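# Move the coaster can onto the turntable's orange spot

## Task

Pick up the can sitting on the coaster and set it upright on the orange mark of the turntable, without disturbing the other cans already standing on the turntable.

## Robot and tools

Robot: two Doosan M1013 six-joint arms, left_arm and right_arm, each carrying a Robotiq 2F-140 gripper. The left gripper's fingers are rigid. The right gripper's fingers can fold at a hinge: a part held near the fingertip quarter of the pads is squeezed normally, but deeper toward the palm the fingers may wrap, hold loosely or let go. Pressing the fingertips of that gripper into a surface folds them easily unless fully closed, which can spoil the next grip.

Frames: the scene frame has its origin at table height midway between the nominal bases, +z up, +x out over the table, left_arm toward +y. Real bases: left_arm at (+0.034, +0.564, 0) m, right_arm at (0, -0.441, 0) m, both turned slightly about z. Each arm's reported hand pose, velocities and targets are in that arm's own base frame; the fixed cameras and the table use the scene frame. Reported hand positions may be off by a few centimetres. end_effector_position is the point between the closed pads; fingertips extend about 33 mm past it (9 mm when wide open). Fingers point along the gripper's +z and close along its y.

Joint order, used in every row and every per-joint list: elbow, shoulder, forearm roll, waist, wrist pitch, wrist roll.

A row is one flat list of 18 numbers, each in [-1, 1], covering both arms even if one stays still: left_arm's six joint values, then its gripper position, force_limit, speed; then the same nine for right_arm. Joint values are offsets, not poses: they count from the Joint targets shown at the start of the action (or move), not from the previous row. Scale: 1.0 equals 1.553 rad for waist and shoulder, 2.33 rad for elbow, 2.913 rad for forearm roll, wrist pitch and wrist roll. Sending 0 for all six holds an arm at its targets. Joint ranges: elbow ±2.792 rad, all others ±6.283 rad; an action pushing a joint more than 0.010 rad beyond its range is refused for both arms. Gripper numbers are absolute commands: position +1 is open at 140 mm, about -0.8 is pads touching, -1 closes until blocked. force_limit sets squeeze (about 14 N at -1 up to 58 N at +1 for a slow close); speed sets finger speed (about 30 mm/s at -1, 250 at +1); faster closes grip harder. To leave a gripper unchanged, resend its last three numbers.

Tools:
- execute_actions(actions, cameras): actions is a list of up to 15 actions; each action is a list of up to 15 rows, one per 1/30 s step, the last row held to fill 15 steps. Images return when actions is empty or cameras names them.
- move(target, speed, blend, stop_force, zero, blocking, cameras): target is one 18-number row or a list of up to 15 rows, all offsets from the same starting Joint targets. speed is rad/s for the joint with the farthest to go, 0.01 to 3.92, default 0.5. blend (rad) rounds corners between listed targets. stop_force (10 to 80 N, shared by both arms) ends an arm's path when it feels that much resistance; use it with slow speed for touching down; omit it when lifting off something. zero resets the force baseline. blocking=false returns early while the move continues (not with stop_force).
- wait(seconds 0 to 10), stop() to brake a running move, zoom_image(camera, region [x0,y0,x1,y1] pixels, at most 504 each side) on cam_head_left, cam_head_right, cam_left_wrist or cam_right_wrist, read_manual(section), finished_scene(scene) to end the scene once the goal holds on its own.

Cameras: cam_head_left and cam_head_right (672x504) on a stand behind the arms, with calibration given in the scene frame.

Result lines: Joint positions, velocities and torques per arm in the joint order above; Joint targets (the base for your next offsets); end-effector pose and velocities; External joint torques and Flange force (estimated contact forces, noisy, include held weight); Tool commands; position_measured in counts (3 open, about 139 at 60 mm, 230 pads met); object_status 0 moving, 1 blocked while opening, 2 blocked while closing (a grip), 3 reached position or pads met. The move: line reports done, off_target, moving, held or fault. Also watch for joint command not followed (clearance check between arms), joint sent to its limit, MOTOR HOT and fault lines.

Avoid: torque or force faults (any outside force reaching 144 N stops the arm for 10 s), pushing past firm contact with a stiff arm, arm-to-arm contact or closing a gripper on the other arm's fingers, fast impacts, dropping the can or letting anything leave the table, knocking over the other cans, and long stretched-out holds that overheat motors. Grip with position -1 and confirm object_status 2 before lifting.

Each tool is called after "Call:" as a command line: name --argument value for each argument, lists and objects as JSON in quotes; but a table of rows of numbers goes row by row, as --pt "numbers of a row", without its own name.

## Session

Call:
execute_actions --actions '[]'

Scene clock: 0.00 s.
left_arm: end_effector_position=(+0.6576, +0.1243, +0.1065) position_measured=3 object_status=3 end_effector_quat_wxyz=(-0.206, -0.039, +0.966, -0.153) | right_arm: end_effector_position=(+0.7687, +0.0871, +0.1680) position_measured=3 object_status=3 end_effector_quat_wxyz=(-0.224, +0.558, +0.797, +0.055)
Joint names: [elbow, shoulder, forearm roll, waist, wrist pitch, wrist roll]
Joint positions: left_arm=[1.527 0.568 -0.213 0.24 1.525 -1.349] | right_arm=[1.35 0.591 0.322 -0.069 1.544 -0.482]
Joint velocities: within noise
Joint torques (N m): no reading
External joint torques (N m): no reading
Flange force (N): no reading
Joint targets: left_arm=[1.527 0.568 -0.213 0.240 1.525 -1.349] | right_arm=[1.350 0.591 0.322 -0.069 1.544 -0.482]
Tool commands: left_gripper/position=+1.0 left_gripper/force_limit=+1.0 left_gripper/speed=+1.0 right_gripper/position=+1.0 right_gripper/force_limit=+1.0 right_gripper/speed=+1.0

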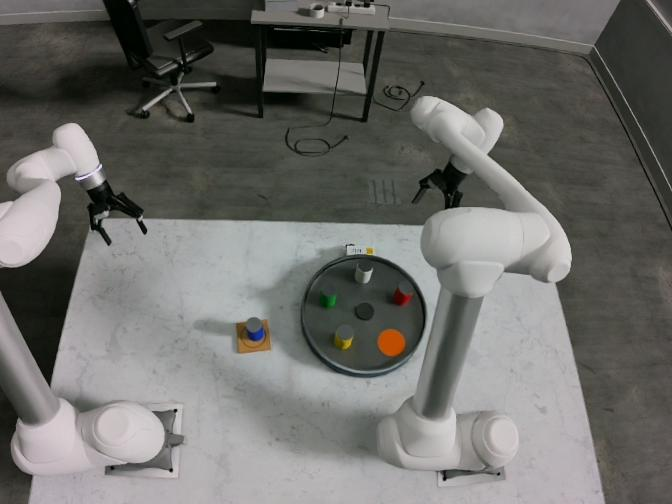

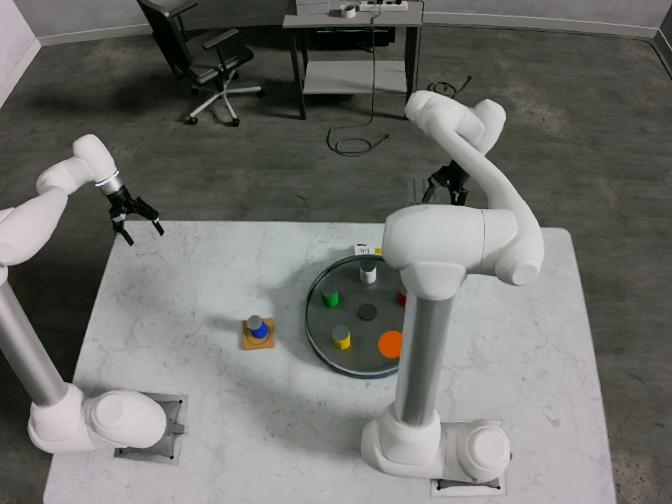

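Call:
zoom_image --camera "cam_head_left" --region '[220, 240, 440, 390]'

Call:
zoom_image --camera "cam_head_right" --region '[220, 240, 440, 390]'

Scaled by 2.291 from the camera's 672x504 image, which has a finer 960x720 frame.

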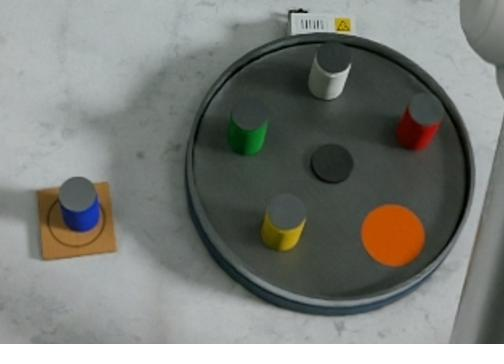

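Scaled by 2.291 from the camera's 672x504 image, which has a finer 960x720 frame.

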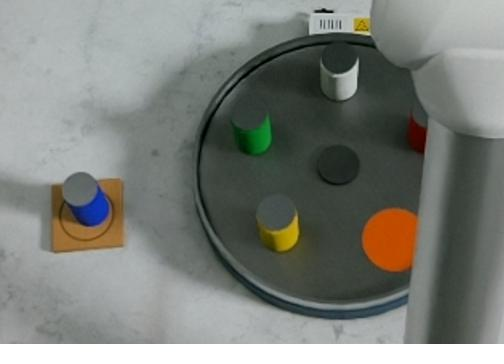

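Call:
move --target '[0.2073,-0.3630,0.0731,-0.6924,-0.1365,-0.2029,1,-0.5,0,0,0,0,-0.322,0,0,1,1,1]' --speed 1.0 --cameras '["all"]'

Call:
zoom_image --camera "cam_head_left" --region '[180, 230, 440, 400]'

Call:
zoom_image --camera "cam_head_right" --region '[180, 230, 440, 400]'

Scene clock: 3.83 s.
left_arm: end_effector_position=(+0.3662, -0.3534, +0.2001) position_measured=3 object_status=3 end_effector_quat_wxyz=(+0.000, +0.231, +0.973, +0.000) | right_arm: end_effector_position=(+0.7163, -0.2922, +0.1680) position_measured=3 object_status=3 end_effector_quat_wxyz=(-0.203, +0.738, +0.634, +0.108)
Joint names: [elbow, shoulder, forearm roll, waist, wrist pitch, wrist roll]
Joint positions: left_arm=[2.01 0.005 0 -0.836 1.127 -1.94] | right_arm=[1.35 0.591 0.322 -0.569 1.544 -0.482]
Joint torques (N m): left_arm=[-39.51 -42.07 4.09 0.48 -0.05 0.15] | right_arm=[-37.65 -96.32 4.43 0.32 1.08 -0.45]
External joint torques (N m): left_arm=[2.03 4.24 -0.25 -0.56 0.08 -0.15] | right_arm=[-0.49 1.38 0.14 -0.56 -0.17 0.44]
Flange force (N): left_arm=[-2.9 -2.4 5.5] | right_arm=[-1.2 3.1 -0.7]
Joint targets: left_arm=[2.010 0.004 0.000 -0.836 1.127 -1.940] | right_arm=[1.350 0.591 0.322 -0.569 1.544 -0.482]
move: done

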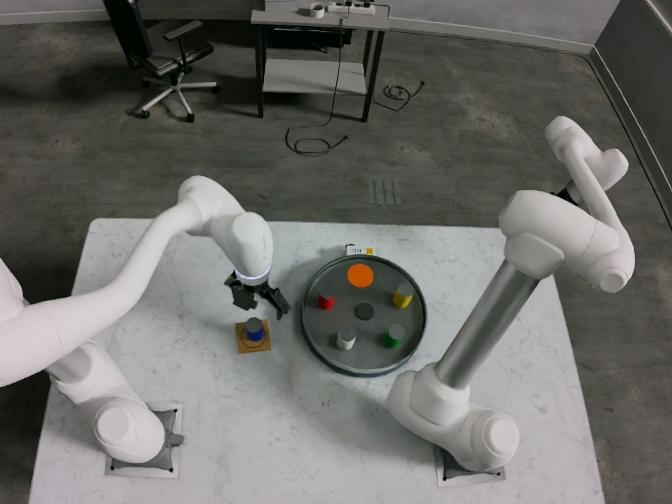

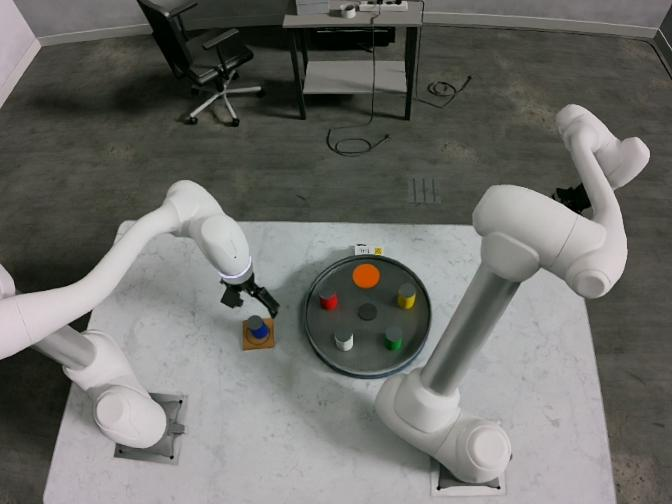

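Scaled by 1.938 from the camera's 672x504 image, which has a finer 960x720 frame.

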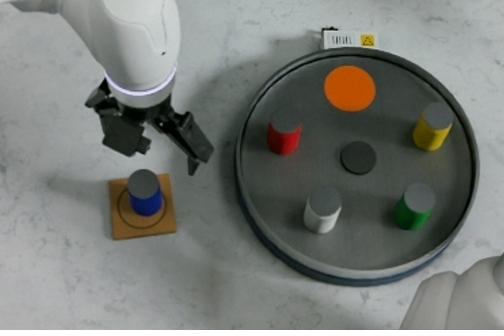

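Scaled by 1.938 from the camera's 672x504 image, which has a finer 960x720 frame.

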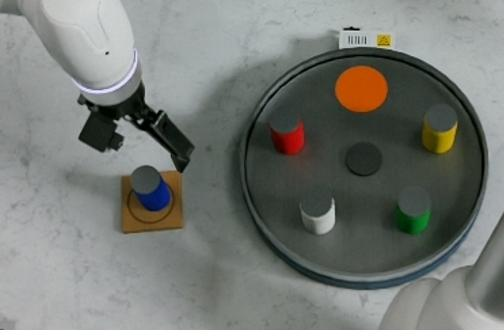

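Call:
zoom_image --camera "cam_head_left" --region '[200, 250, 320, 360]'

Call:
wait --seconds 0.5 --cameras '["cam_head_right"]'

Call:
wait --seconds 1 --cameras '["cam_head_right"]'

Call:
wait --seconds 2 --cameras '["cam_head_right"]'

Scaled by 4.200 from the camera's 672x504 image, which has a finer 960x720 frame.

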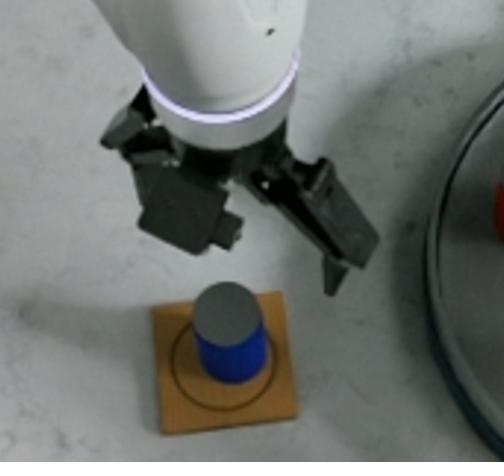

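Scene clock: 4.67 s.
left_arm: end_effector_position=(+0.3662, -0.3534, +0.2001) position_measured=3 object_status=3 end_effector_quat_wxyz=(+0.000, +0.231, +0.973, +0.000) | right_arm: end_effector_position=(+0.7163, -0.2922, +0.1680) position_measured=3 object_status=3 end_effector_quat_wxyz=(-0.203, +0.738, +0.634, +0.108)
Joint names: [elbow, shoulder, forearm roll, waist, wrist pitch, wrist roll]
Joint positions: left_arm=[2.01 0.004 0 -0.836 1.127 -1.94] | right_arm=[1.35 0.591 0.322 -0.569 1.544 -0.482]
Joint torques (N m): left_arm=[-39.59 -42.5 4.11 0.41 -0.04 0.17] | right_arm=[-37.59 -96.42 4.41 0.16 1.07 -0.41]
External joint torques (N m): left_arm=[2.13 4.41 -0.27 -0.2 0.07 -0.17] | right_arm=[-0.66 1.15 0.18 -0.18 -0.16 0.4]
Flange force (N): left_arm=[-3.2 -1.8 5.8] | right_arm=[-0.8 3.3 -0.8]
Joint targets: left_arm=[2.010 0.004 0.000 -0.836 1.127 -1.940] | right_arm=[1.350 0.591 0.322 -0.569 1.544 -0.482]
Tool commands: left_gripper/position=+1.0 left_gripper/force_limit=-0.5 left_gripper/speed=+0.0 right_gripper/position=+1.0 right_gripper/force_limit=+1.0 right_gripper/speed=+1.0
wait: 0.50 s; at rest from the start
Images, in order (width x height): cam_head_right 672x504.

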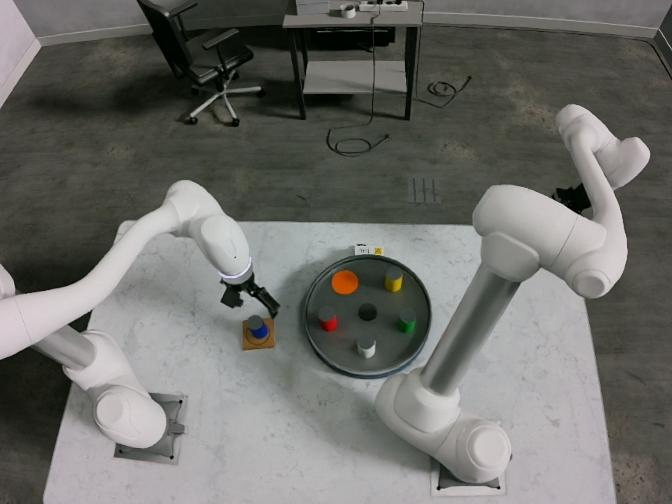

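Scene clock: 5.67 s.
left_arm: end_effector_position=(+0.3661, -0.3534, +0.2001) position_measured=3 object_status=3 end_effector_quat_wxyz=(+0.000, +0.231, +0.973, +0.000) | right_arm: end_effector_position=(+0.7163, -0.2922, +0.1680) position_measured=3 object_status=3 end_effector_quat_wxyz=(-0.203, +0.738, +0.634, +0.108)
Joint names: [elbow, shoulder, forearm roll, waist, wrist pitch, wrist roll]
Joint positions: left_arm=[2.01 0.004 0 -0.836 1.127 -1.94] | right_arm=[1.35 0.591 0.322 -0.569 1.544 -0.482]
Joint torques (N m): left_arm=[-39.66 -42.45 4.09 0.51 -0.07 0.14] | right_arm=[-37.5 -96.12 4.42 0.3 1.01 -0.41]
External joint torques (N m): left_arm=[2.28 4.5 -0.26 -0.3 0.11 -0.14] | right_arm=[-0.68 1.15 0.16 -0.33 -0.1 0.4]
Flange force (N): left_arm=[-3.1 -1.9 6.0] | right_arm=[-1.0 3.3 -1.0]
Joint targets: left_arm=[2.010 0.004 0.000 -0.836 1.127 -1.940] | right_arm=[1.350 0.591 0.322 -0.569 1.544 -0.482]
Tool commands: left_gripper/position=+1.0 left_gripper/force_limit=-0.5 left_gripper/speed=+0.0 right_gripper/position=+1.0 right_gripper/force_limit=+1.0 right_gripper/speed=+1.0
wait: 1.00 s; at rest by 0.17 s
Images, in order (width x height): cam_head_right 672x504.

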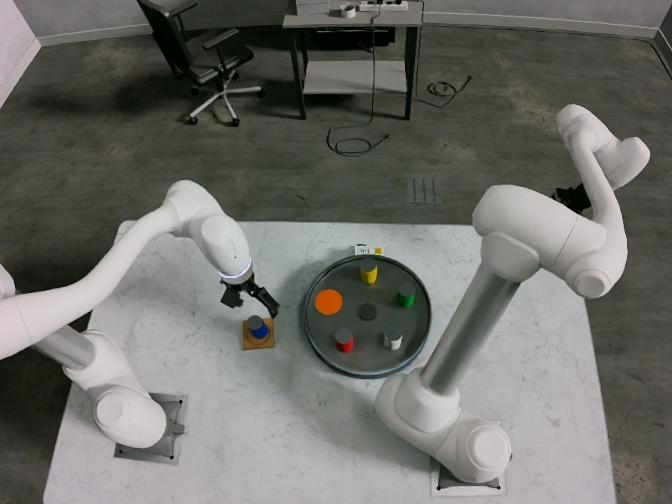

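Scene clock: 7.67 s.
left_arm: end_effector_position=(+0.3661, -0.3534, +0.2001) position_measured=3 object_status=3 end_effector_quat_wxyz=(+0.000, +0.231, +0.973, +0.000) | right_arm: end_effector_position=(+0.7163, -0.2922, +0.1680) position_measured=3 object_status=3 end_effector_quat_wxyz=(-0.203, +0.738, +0.634, +0.108)
Joint names: [elbow, shoulder, forearm roll, waist, wrist pitch, wrist roll]
Joint positions: left_arm=[2.01 0.004 0 -0.836 1.127 -1.94] | right_arm=[1.35 0.591 0.322 -0.569 1.544 -0.482]
Joint torques (N m): left_arm=[-39.51 -42.85 4.04 0.1 -0.08 0.1] | right_arm=[-37.6 -95.86 4.46 -0.1 1.05 -0.43]
External joint torques (N m): left_arm=[2.02 4.81 -0.2 -0.02 0.12 -0.1] | right_arm=[-0.69 0.7 0.14 0.26 -0.14 0.42]
Flange force (N): left_arm=[-4.2 -1.6 5.9] | right_arm=[-0.1 2.9 -0.8]
Joint targets: left_arm=[2.010 0.004 0.000 -0.836 1.127 -1.940] | right_arm=[1.350 0.591 0.322 -0.569 1.544 -0.482]
Tool commands: left_gripper/position=+1.0 left_gripper/force_limit=-0.5 left_gripper/speed=+0.0 right_gripper/position=+1.0 right_gripper/force_limit=+1.0 right_gripper/speed=+1.0
wait: 2.00 s; at rest by 0.17 s
Images, in order (width x height): cam_head_right 672x504.

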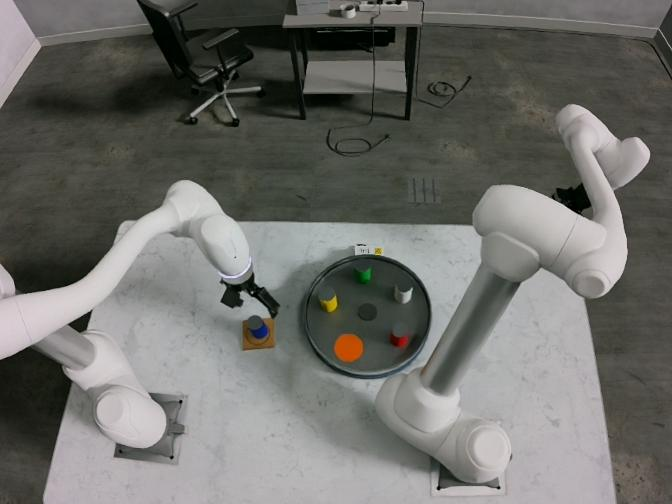

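Call:
move --target '[0.0337,0.0402,0,0,-0.0484,0,1,-0.5,0,0,0,0,0,0,0,1,1,1]' --cameras '["all"]'

Call:
zoom_image --camera "cam_head_left" --region '[200, 260, 320, 360]'

Call:
zoom_image --camera "cam_head_right" --region '[200, 260, 320, 360]'

Call:
zoom_image --camera "cam_head_right" --region '[290, 230, 450, 390]'

Call:
zoom_image --camera "cam_head_left" --region '[290, 230, 450, 390]'

Scene clock: 9.37 s.
left_arm: end_effector_position=(+0.3661, -0.3534, +0.1302) position_measured=3 object_status=3 end_effector_quat_wxyz=(+0.000, +0.231, +0.973, +0.000) | right_arm: end_effector_position=(+0.7163, -0.2922, +0.1680) position_measured=3 object_status=3 end_effector_quat_wxyz=(-0.203, +0.738, +0.634, +0.108)
Joint names: [elbow, shoulder, forearm roll, waist, wrist pitch, wrist roll]
Joint positions: left_arm=[2.088 0.067 0 -0.836 0.986 -1.94] | right_arm=[1.35 0.591 0.322 -0.569 1.544 -0.482]
Joint torques (N m): left_arm=[-36.59 -45.54 3.78 0.64 -0.07 0.14] | right_arm=[-37.66 -96.22 4.42 0.42 1.05 -0.42]
External joint torques (N m): left_arm=[1.93 3.98 -0.22 -0.64 0.11 -0.14] | right_arm=[-0.43 1.29 0.15 -0.19 -0.13 0.42]
Flange force (N): left_arm=[-2.2 -2.3 5.8] | right_arm=[-0.8 3.0 -0.5]
Joint targets: left_arm=[2.088 0.067 0.000 -0.836 0.986 -1.940] | right_arm=[1.350 0.591 0.322 -0.569 1.544 -0.482]
move: done

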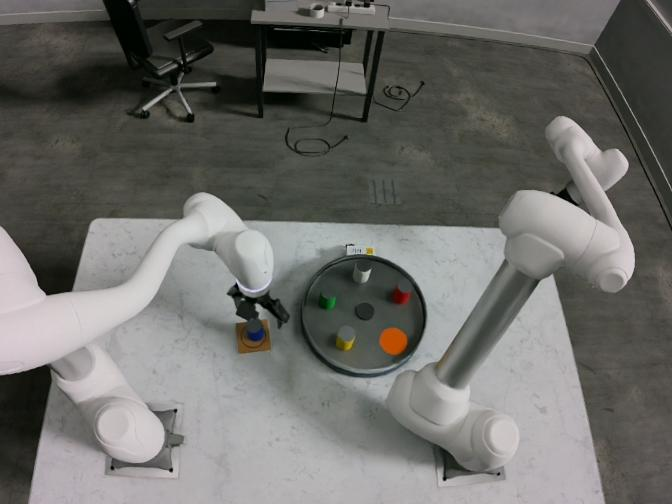

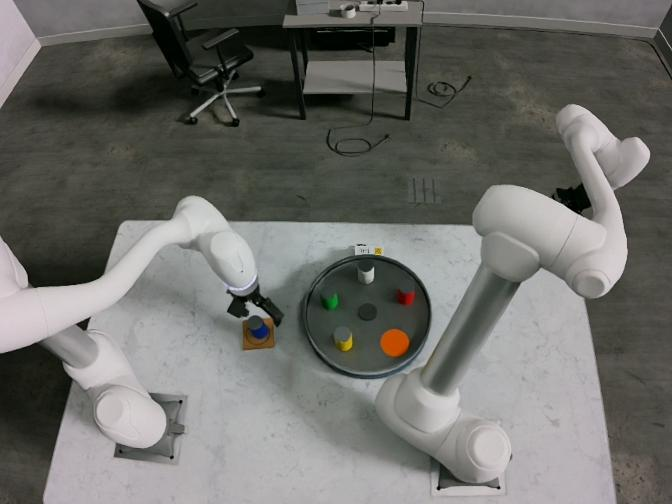

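Scaled by 4.200 from the camera's 672x504 image, which has a finer 960x720 frame.

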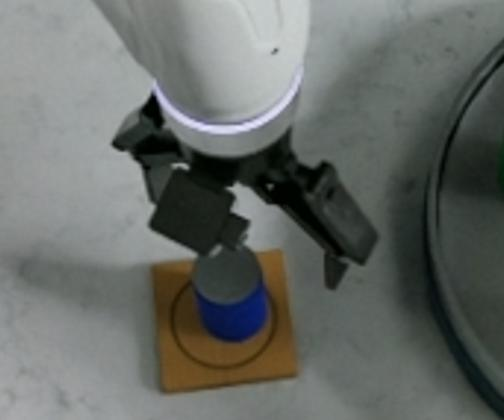

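Scaled by 4.200 from the camera's 672x504 image, which has a finer 960x720 frame.

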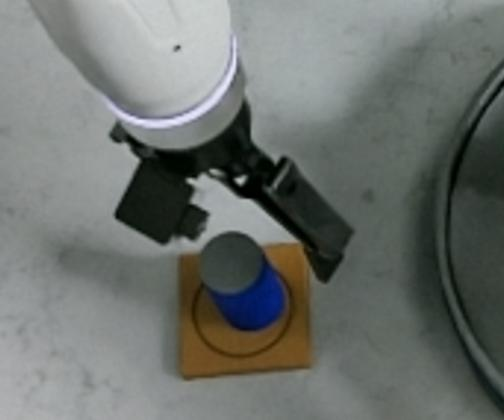

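Scaled by 3.150 from the camera's 672x504 image, which has a finer 960x720 frame.

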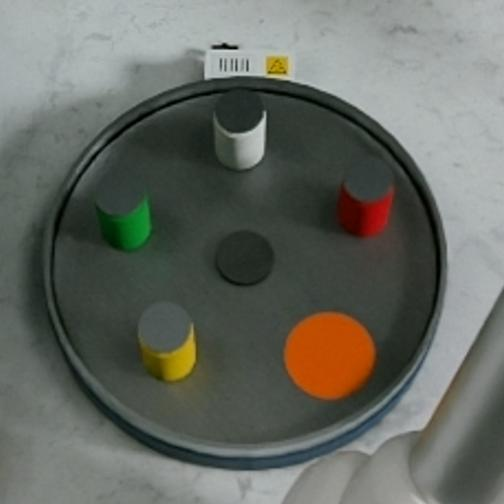

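Scaled by 3.150 from the camera's 672x504 image, which has a finer 960x720 frame.

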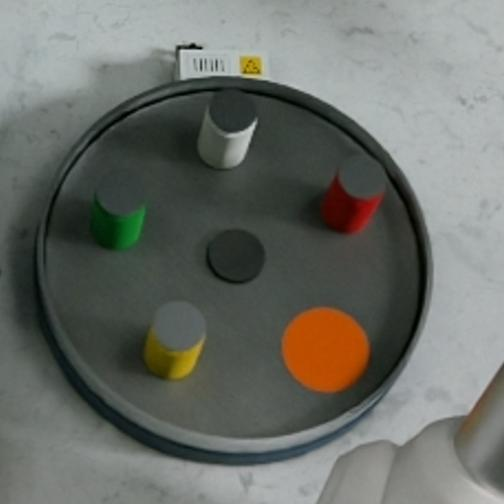

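Call:
move --pt "0.0369 0.0324 0 -0.0070 -0.0466 0 1 -0.5 0 0 0 0 0 0 0 1 1 1" --pt "0.0369 0.0324 0 -0.0070 -0.0466 0 -1 0.0 -1 0 0 0 0 0 0 1 1 1" --cameras '["all"]'

Call:
zoom_image --camera "cam_head_left" --region '[200, 260, 320, 360]'

Call:
zoom_image --camera "cam_head_right" --region '[200, 260, 320, 360]'

Call:
zoom_image --camera "cam_head_right" --region '[290, 230, 450, 390]'

Scene clock: 14.20 s.
left_arm: end_effector_position=(+0.3521, -0.3458, +0.0668) position_measured=153 object_status=0 end_effector_quat_wxyz=(+0.000, +0.236, +0.972, +0.000) | right_arm: end_effector_position=(+0.7163, -0.2922, +0.1680) position_measured=3 object_status=3 end_effector_quat_wxyz=(-0.203, +0.738, +0.634, +0.108)
Joint names: [elbow, shoulder, forearm roll, waist, wrist pitch, wrist roll]
Joint positions: left_arm=[2.174 0.117 0 -0.847 0.851 -1.94] | right_arm=[1.35 0.591 0.322 -0.569 1.544 -0.482]
Joint torques (N m): left_arm=[-24.48 -37.73 3.53 0.54 -0.25 0.19] | right_arm=[-37.79 -95.87 4.39 -0.04 0.99 -0.47]
External joint torques (N m): left_arm=[-6.7 -5.24 -0.33 -0.66 0.28 -0.19] | right_arm=[-0.45 0.47 0.2 0.25 -0.07 0.46]
Flange force (N): left_arm=[-3.1 -2.8 -13.2] | right_arm=[0.2 2.1 -0.6]
Joint targets: left_arm=[2.174 0.117 0.000 -0.847 0.851 -1.940] | right_arm=[1.350 0.591 0.322 -0.569 1.544 -0.482]
move: done

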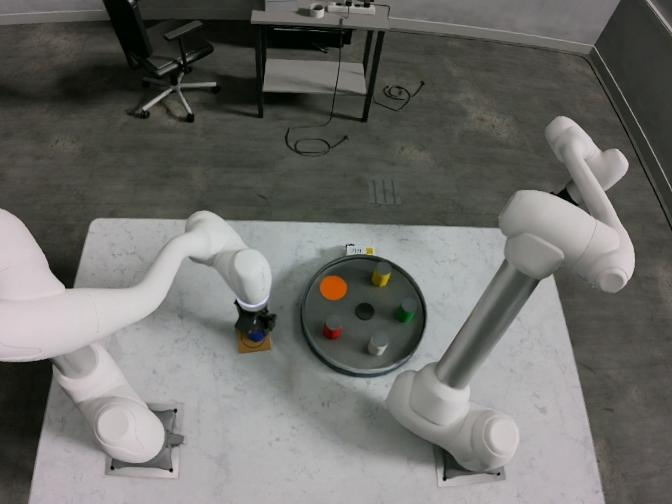

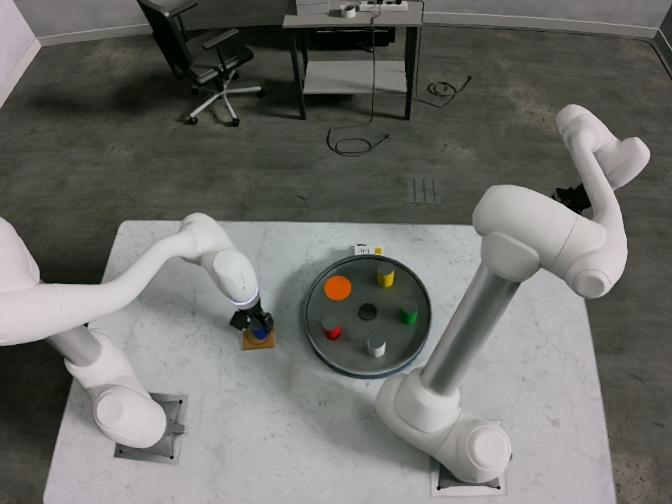

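Scaled by 4.200 from the camera's 672x504 image, which has a finer 960x720 frame.

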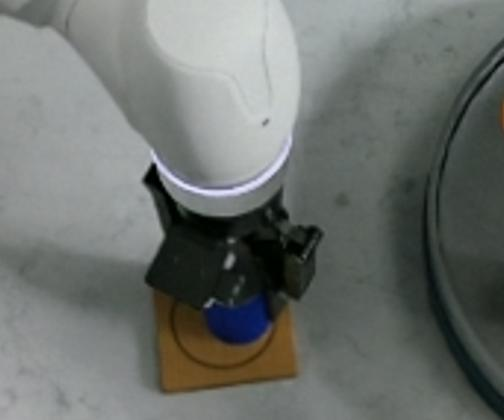

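Scaled by 4.200 from the camera's 672x504 image, which has a finer 960x720 frame.

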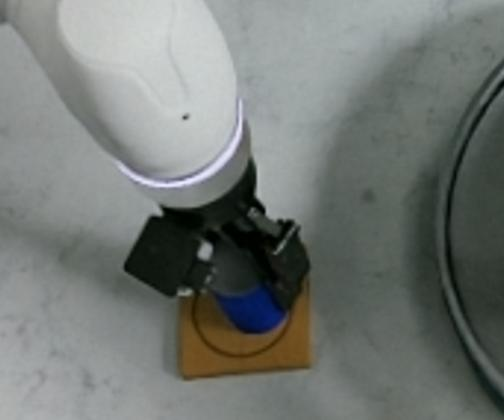

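Scaled by 3.150 from the camera's 672x504 image, which has a finer 960x720 frame.

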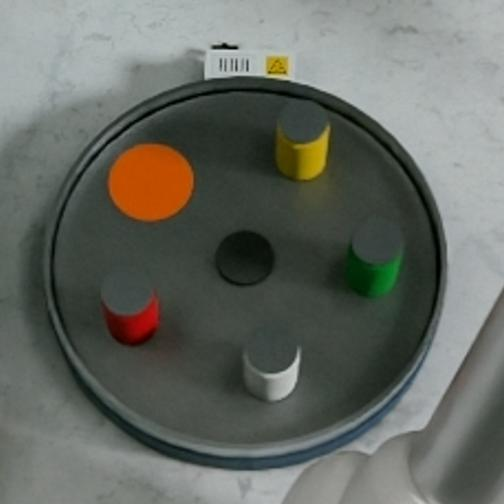

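Call:
move --pt "-0.0819 -0.1061 0 0 0.1219 0 -1 0.0 -1 0 0 0 0 0 0 1 1 1" --pt "-0.2867 0.1545 0 -0.0517 0.1469 -0.0276 -1 0.0 -1 0 0 0 0 0 0 1 1 1" --blend 0.05 --cameras '["all"]'

Call:
zoom_image --camera "cam_head_left" --region '[230, 190, 430, 390]'

Call:
zoom_image --camera "cam_head_right" --region '[230, 190, 430, 390]'

Scene clock: 18.17 s.
left_arm: end_effector_position=(+0.4790, -0.5805, +0.2396) position_measured=153 object_status=2 end_effector_quat_wxyz=(+0.000, +0.236, +0.972, +0.000) | right_arm: end_effector_position=(+0.7163, -0.2922, +0.1680) position_measured=3 object_status=3 end_effector_quat_wxyz=(-0.203, +0.738, +0.634, +0.108)
Joint names: [elbow, shoulder, forearm roll, waist, wrist pitch, wrist roll]
Joint positions: left_arm=[1.506 0.357 0 -0.927 1.279 -2.021] | right_arm=[1.35 0.591 0.322 -0.569 1.544 -0.482]
Joint torques (N m): left_arm=[-43.06 -82.58 4.3 0.6 -0.02 0.16] | right_arm=[-37.67 -95.97 4.47 0.24 1.03 -0.43]
External joint torques (N m): left_arm=[3.51 7.47 -0.26 -0.63 0.06 -0.17] | right_arm=[-0.44 1.13 0.1 -0.48 -0.11 0.42]
Flange force (N): left_arm=[-3.2 -2.5 7.6] | right_arm=[-1.0 2.6 -0.7]
Joint targets: left_arm=[1.506 0.357 0.000 -0.927 1.279 -2.021] | right_arm=[1.350 0.591 0.322 -0.569 1.544 -0.482]
move: done

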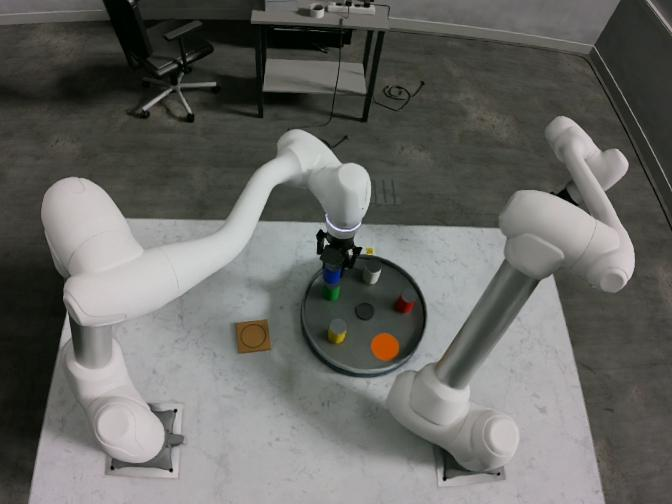

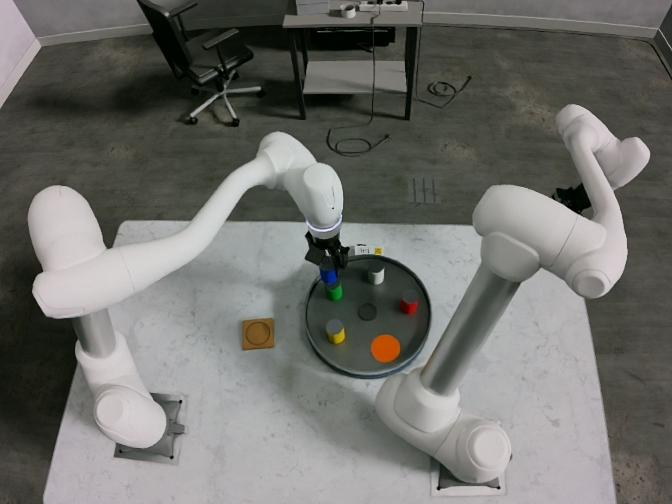

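Scaled by 2.520 from the camera's 672x504 image, which has a finer 960x720 frame.

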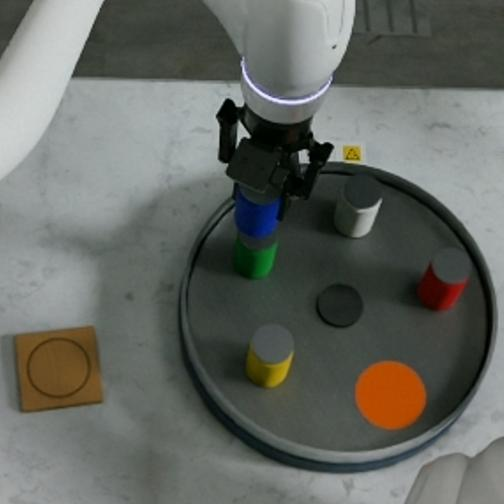

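Scaled by 2.520 from the camera's 672x504 image, which has a finer 960x720 frame.

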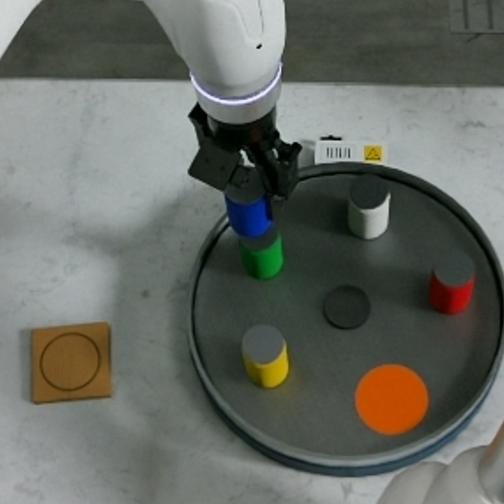

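Call:
wait --seconds 3.6

Call:
move --pt "0.0458 0.0381 0 0 -0.0569 0 -1 0.0 -1 0 0 0 0 0 0 1 1 1" --pt "0.0624 0.0602 0 0 -0.0820 0 -1 0.0 -1 0 0 0 0 0 0 1 1 1" --speed '[0.35,0.07]' --stop_force 15

Call:
move --target '[-0.0606,-0.0578,0,0,0.0793,0,-1,0.0,-1,0,0,0,0,0,0,1,1,1]' --speed 0.6 --cameras '["cam_head_right"]'

Scene clock: 22.07 s.
left_arm: end_effector_position=(+0.4791, -0.5805, +0.2395) position_measured=153 object_status=2 end_effector_quat_wxyz=(+0.000, +0.236, +0.972, +0.000) | right_arm: end_effector_position=(+0.7163, -0.2922, +0.1680) position_measured=3 object_status=3 end_effector_quat_wxyz=(-0.203, +0.738, +0.634, +0.108)
Joint names: [elbow, shoulder, forearm roll, waist, wrist pitch, wrist roll]
Joint positions: left_arm=[1.506 0.357 0 -0.927 1.279 -2.021] | right_arm=[1.35 0.591 0.322 -0.569 1.544 -0.482]
Joint torques (N m): left_arm=[-42.91 -82.15 4.3 0.08 -0.01 0.18] | right_arm=[-37.68 -96.41 4.43 0.33 1.01 -0.46]
External joint torques (N m): left_arm=[3.38 6.93 -0.27 -0.3 0.05 -0.18] | right_arm=[-0.37 1.67 0.14 -0.38 -0.09 0.46]
Flange force (N): left_arm=[-2.9 -1.9 7.3] | right_arm=[-1.2 3.4 -0.5]
Joint targets: left_arm=[1.506 0.357 0.000 -0.927 1.279 -2.021] | right_arm=[1.350 0.591 0.322 -0.569 1.544 -0.482]
Tool commands: left_gripper/position=-1.0 left_gripper/force_limit=+0.0 left_gripper/speed=-1.0 right_gripper/position=+1.0 right_gripper/force_limit=+1.0 right_gripper/speed=+1.0
wait: 3.60 s; at rest from the start

Scene clock: 24.10 s.
left_arm: end_effector_position=(+0.4792, -0.5808, +0.1073) position_measured=153 object_status=2 end_effector_quat_wxyz=(+0.000, +0.236, +0.972, +0.000) | right_arm: end_effector_position=(+0.7163, -0.2922, +0.1680) position_measured=3 object_status=3 end_effector_quat_wxyz=(-0.203, +0.738, +0.634, +0.108)
Joint names: [elbow, shoulder, forearm roll, waist, wrist pitch, wrist roll]
Joint positions: left_arm=[1.641 0.441 0 -0.927 1.06 -2.021] | right_arm=[1.35 0.591 0.322 -0.569 1.544 -0.482]
Joint torques (N m): left_arm=[-31.78 -71.35 4.56 1.61 -1.76 0.12] | right_arm=[-37.56 -95.87 4.46 0.08 1.02 -0.4]
External joint torques (N m): left_arm=[-4.55 -8.6 -0.85 -2.15 1.79 -0.11] | right_arm=[-0.69 0.63 0.13 -0.16 -0.1 0.39]
Flange force (N): left_arm=[2.1 -2.4 -13.5] | right_arm=[-0.5 2.6 -1.0]
Joint targets: left_arm=[1.641 0.441 0.000 -0.927 1.060 -2.021] | right_arm=[1.350 0.591 0.322 -0.569 1.544 -0.482]
move: contact (left_arm); path passed 1 of 2 targets; left_arm: the wrist pitch is farthest, 0.020 rad from its target

Scene clock: 24.90 s.
left_arm: end_effector_position=(+0.4782, -0.5794, +0.2477) position_measured=153 object_status=2 end_effector_quat_wxyz=(+0.000, +0.236, +0.972, +0.000) | right_arm: end_effector_position=(+0.7163, -0.2922, +0.1680) position_measured=3 object_status=3 end_effector_quat_wxyz=(-0.203, +0.738, +0.634, +0.108)
Joint names: [elbow, shoulder, forearm roll, waist, wrist pitch, wrist roll]
Joint positions: left_arm=[1.499 0.351 0 -0.927 1.291 -2.021] | right_arm=[1.35 0.591 0.322 -0.569 1.544 -0.482]
Joint torques (N m): left_arm=[-43.14 -82.18 4.3 0.54 -0.03 0.16] | right_arm=[-37.6 -95.63 4.46 0.13 1.04 -0.43]
External joint torques (N m): left_arm=[3.26 6.98 -0.22 -0.67 0.07 -0.16] | right_arm=[-0.67 0.35 0.13 -0.19 -0.12 0.42]
Flange force (N): left_arm=[-3.0 -2.5 7.0] | right_arm=[-0.2 2.1 -1.0]
Joint targets: left_arm=[1.499 0.351 0.000 -0.927 1.291 -2.021] | right_arm=[1.350 0.591 0.322 -0.569 1.544 -0.482]
move: done
Images, in order (width x height): cam_head_right 672x504.

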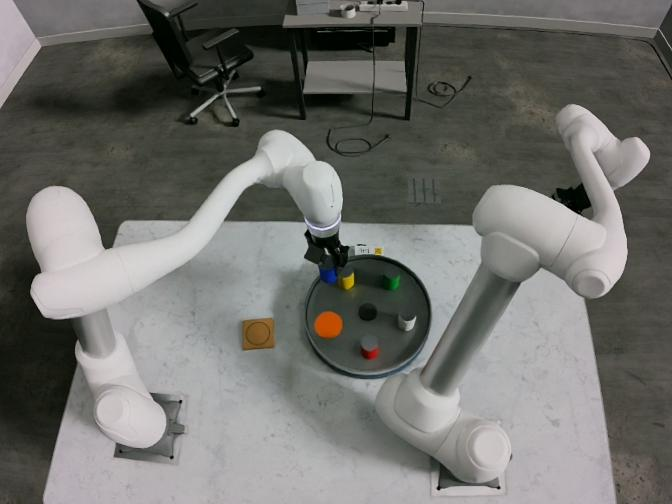

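Call:
wait --seconds 4.5

Scene clock: 29.83 s.
left_arm: end_effector_position=(+0.4782, -0.5794, +0.2478) position_measured=153 object_status=2 end_effector_quat_wxyz=(+0.000, +0.236, +0.972, +0.000) | right_arm: end_effector_position=(+0.7163, -0.2922, +0.1680) position_measured=3 object_status=3 end_effector_quat_wxyz=(-0.203, +0.738, +0.634, +0.108)
Joint names: [elbow, shoulder, forearm roll, waist, wrist pitch, wrist roll]
Joint positions: left_arm=[1.499 0.351 0 -0.927 1.291 -2.021] | right_arm=[1.35 0.591 0.322 -0.569 1.544 -0.482]
Joint torques (N m): left_arm=[-43.08 -81.94 4.37 0.8 -0.06 0.14] | right_arm=[-37.6 -95.97 4.45 0.18 1.02 -0.44]
External joint torques (N m): left_arm=[3.3 7.23 -0.33 -1.43 0.09 -0.14] | right_arm=[-0.75 0.62 0.15 -0.12 -0.11 0.43]
Flange force (N): left_arm=[-2.9 -3.5 7.2] | right_arm=[-0.4 2.7 -1.1]
Joint targets: left_arm=[1.499 0.351 0.000 -0.927 1.291 -2.021] | right_arm=[1.350 0.591 0.322 -0.569 1.544 -0.482]
Tool commands: left_gripper/position=-1.0 left_gripper/force_limit=+0.0 left_gripper/speed=-1.0 right_gripper/position=+1.0 right_gripper/force_limit=+1.0 right_gripper/speed=+1.0
wait: 4.50 s; at rest from the start

Call:
wait --seconds 1.63

Call:
move --target '[0.0600,0.0569,0,0,-0.0781,0,-1,0.0,-1,0,0,0,0,0,0,1,1,1]' --speed 0.4

Call:
execute_actions --actions '[[[0,0,0,0,0,0,1,0,0.5,0,0,0,0,0,0,1,1,1]]]'

Call:
move --target '[-0.0600,-0.0569,0,0,0.0781,0,1,0,0.5,0,0,0,0,0,0,1,1,1]' --speed 0.5 --cameras '["all"]'

Call:
zoom_image --camera "cam_head_right" --region '[290, 230, 450, 390]'

Scene clock: 31.60 s.
left_arm: end_effector_position=(+0.4782, -0.5794, +0.2478) position_measured=153 object_status=2 end_effector_quat_wxyz=(+0.000, +0.236, +0.972, +0.000) | right_arm: end_effector_position=(+0.7163, -0.2922, +0.1680) position_measured=3 object_status=3 end_effector_quat_wxyz=(-0.203, +0.738, +0.634, +0.108)
Joint names: [elbow, shoulder, forearm roll, waist, wrist pitch, wrist roll]
Joint positions: left_arm=[1.499 0.351 0 -0.927 1.291 -2.021] | right_arm=[1.35 0.591 0.322 -0.569 1.544 -0.482]
Joint torques (N m): left_arm=[-43.03 -82.25 4.35 0.26 0 0.11] | right_arm=[-37.6 -96.17 4.49 0.19 1.05 -0.39]
External joint torques (N m): left_arm=[3.4 7.61 -0.3 -0.25 0.04 -0.11] | right_arm=[-0.5 1.37 0.08 -0.29 -0.14 0.38]
Flange force (N): left_arm=[-3.9 -2.2 7.5] | right_arm=[-1.1 3.2 -0.7]
Joint targets: left_arm=[1.499 0.351 0.000 -0.927 1.291 -2.021] | right_arm=[1.350 0.591 0.322 -0.569 1.544 -0.482]
Tool commands: left_gripper/position=-1.0 left_gripper/force_limit=+0.0 left_gripper/speed=-1.0 right_gripper/position=+1.0 right_gripper/force_limit=+1.0 right_gripper/speed=+1.0
wait: 1.63 s; at rest by 0.03 s

Scene clock: 32.53 s.
left_arm: end_effector_position=(+0.4791, -0.5807, +0.1091) position_measured=153 object_status=2 end_effector_quat_wxyz=(+0.000, +0.236, +0.972, +0.000) | right_arm: end_effector_position=(+0.7163, -0.2922, +0.1680) position_measured=3 object_status=3 end_effector_quat_wxyz=(-0.203, +0.738, +0.634, +0.108)
Joint names: [elbow, shoulder, forearm roll, waist, wrist pitch, wrist roll]
Joint positions: left_arm=[1.639 0.44 0 -0.927 1.064 -2.021] | right_arm=[1.35 0.591 0.322 -0.569 1.544 -0.482]
Joint torques (N m): left_arm=[-39.02 -87.4 3.97 0.86 0 0.15] | right_arm=[-37.56 -96.03 4.43 0.03 1.09 -0.41]
External joint torques (N m): left_arm=[2.69 7.39 -0.27 -1.45 0.03 -0.15] | right_arm=[-0.62 0.93 0.15 -0.24 -0.17 0.4]
Flange force (N): left_arm=[-3.3 -3.7 8.0] | right_arm=[-0.7 2.8 -0.8]
Joint targets: left_arm=[1.639 0.440 0.000 -0.927 1.064 -2.021] | right_arm=[1.350 0.591 0.322 -0.569 1.544 -0.482]
move: done

Scene clock: 33.37 s.
left_arm: end_effector_position=(+0.4791, -0.5806, +0.1091) position_measured=3 object_status=0 end_effector_quat_wxyz=(+0.000, +0.236, +0.972, +0.000) | right_arm: end_effector_position=(+0.7163, -0.2922, +0.1680) position_measured=3 object_status=3 end_effector_quat_wxyz=(-0.203, +0.738, +0.634, +0.108)
Joint names: [elbow, shoulder, forearm roll, waist, wrist pitch, wrist roll]
Joint positions: left_arm=[1.639 0.44 0 -0.927 1.064 -2.021] | right_arm=[1.35 0.591 0.322 -0.569 1.544 -0.482]
Joint torques (N m): left_arm=[-38.4 -85.3 4.02 0.17 -0.04 0.1] | right_arm=[-37.72 -95.95 4.42 0.25 1.03 -0.42]
External joint torques (N m): left_arm=[2.24 5.71 -0.3 0.23 0.08 -0.1] | right_arm=[-0.43 0.91 0.16 -0.5 -0.12 0.41]
Flange force (N): left_arm=[-3.1 -1.1 6.2] | right_arm=[-0.9 2.3 -0.7]
Joint targets: left_arm=[1.639 0.440 0.000 -0.927 1.064 -2.021] | right_arm=[1.350 0.591 0.322 -0.569 1.544 -0.482]

Scene clock: 34.20 s.
left_arm: end_effector_position=(+0.4782, -0.5794, +0.2478) position_measured=3 object_status=3 end_effector_quat_wxyz=(+0.000, +0.236, +0.972, +0.000) | right_arm: end_effector_position=(+0.7163, -0.2922, +0.1680) position_measured=3 object_status=3 end_effector_quat_wxyz=(-0.203, +0.738, +0.634, +0.108)
Joint names: [elbow, shoulder, forearm roll, waist, wrist pitch, wrist roll]
Joint positions: left_arm=[1.499 0.351 0 -0.927 1.291 -2.021] | right_arm=[1.35 0.591 0.322 -0.569 1.544 -0.482]
Joint torques (N m): left_arm=[-42.39 -81.4 4.32 0.55 -0.02 0.09] | right_arm=[-37.64 -96.17 4.42 -0.06 1.01 -0.43]
External joint torques (N m): left_arm=[2.55 6.36 -0.25 -0.83 0.06 -0.09] | right_arm=[-0.6 1.08 0.17 0.11 -0.1 0.42]
Flange force (N): left_arm=[-3.5 -2.8 5.9] | right_arm=[-0.4 3.2 -0.8]
Joint targets: left_arm=[1.499 0.351 0.000 -0.927 1.291 -2.021] | right_arm=[1.350 0.591 0.322 -0.569 1.544 -0.482]
move: done

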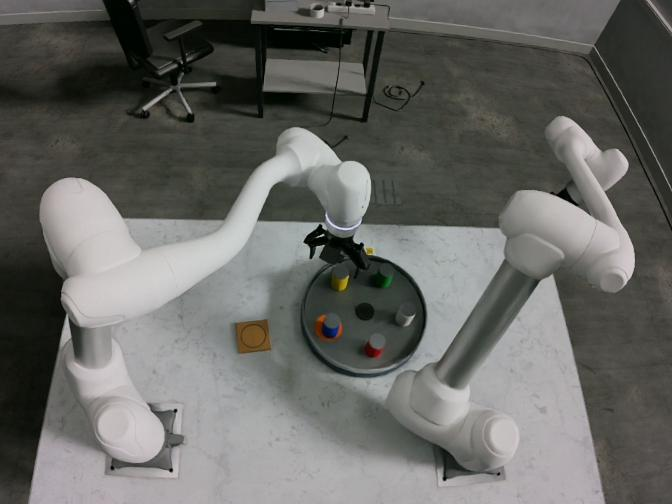

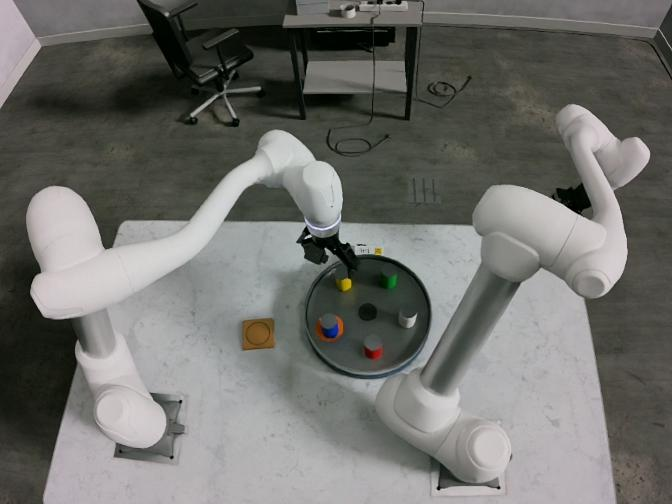

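Scaled by 3.150 from the camera's 672x504 image, which has a finer 960x720 frame.

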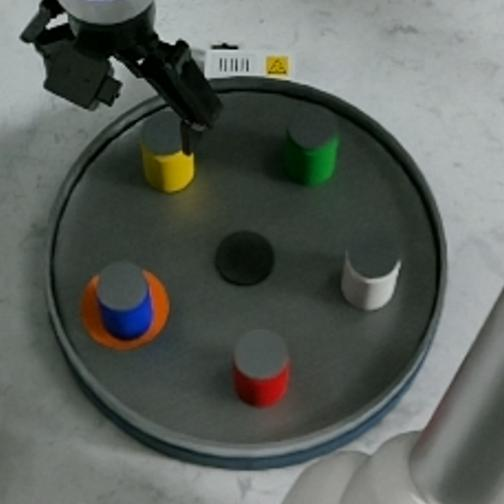

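Call:
finished_scene --scene 1

The scene is finished: the task was done.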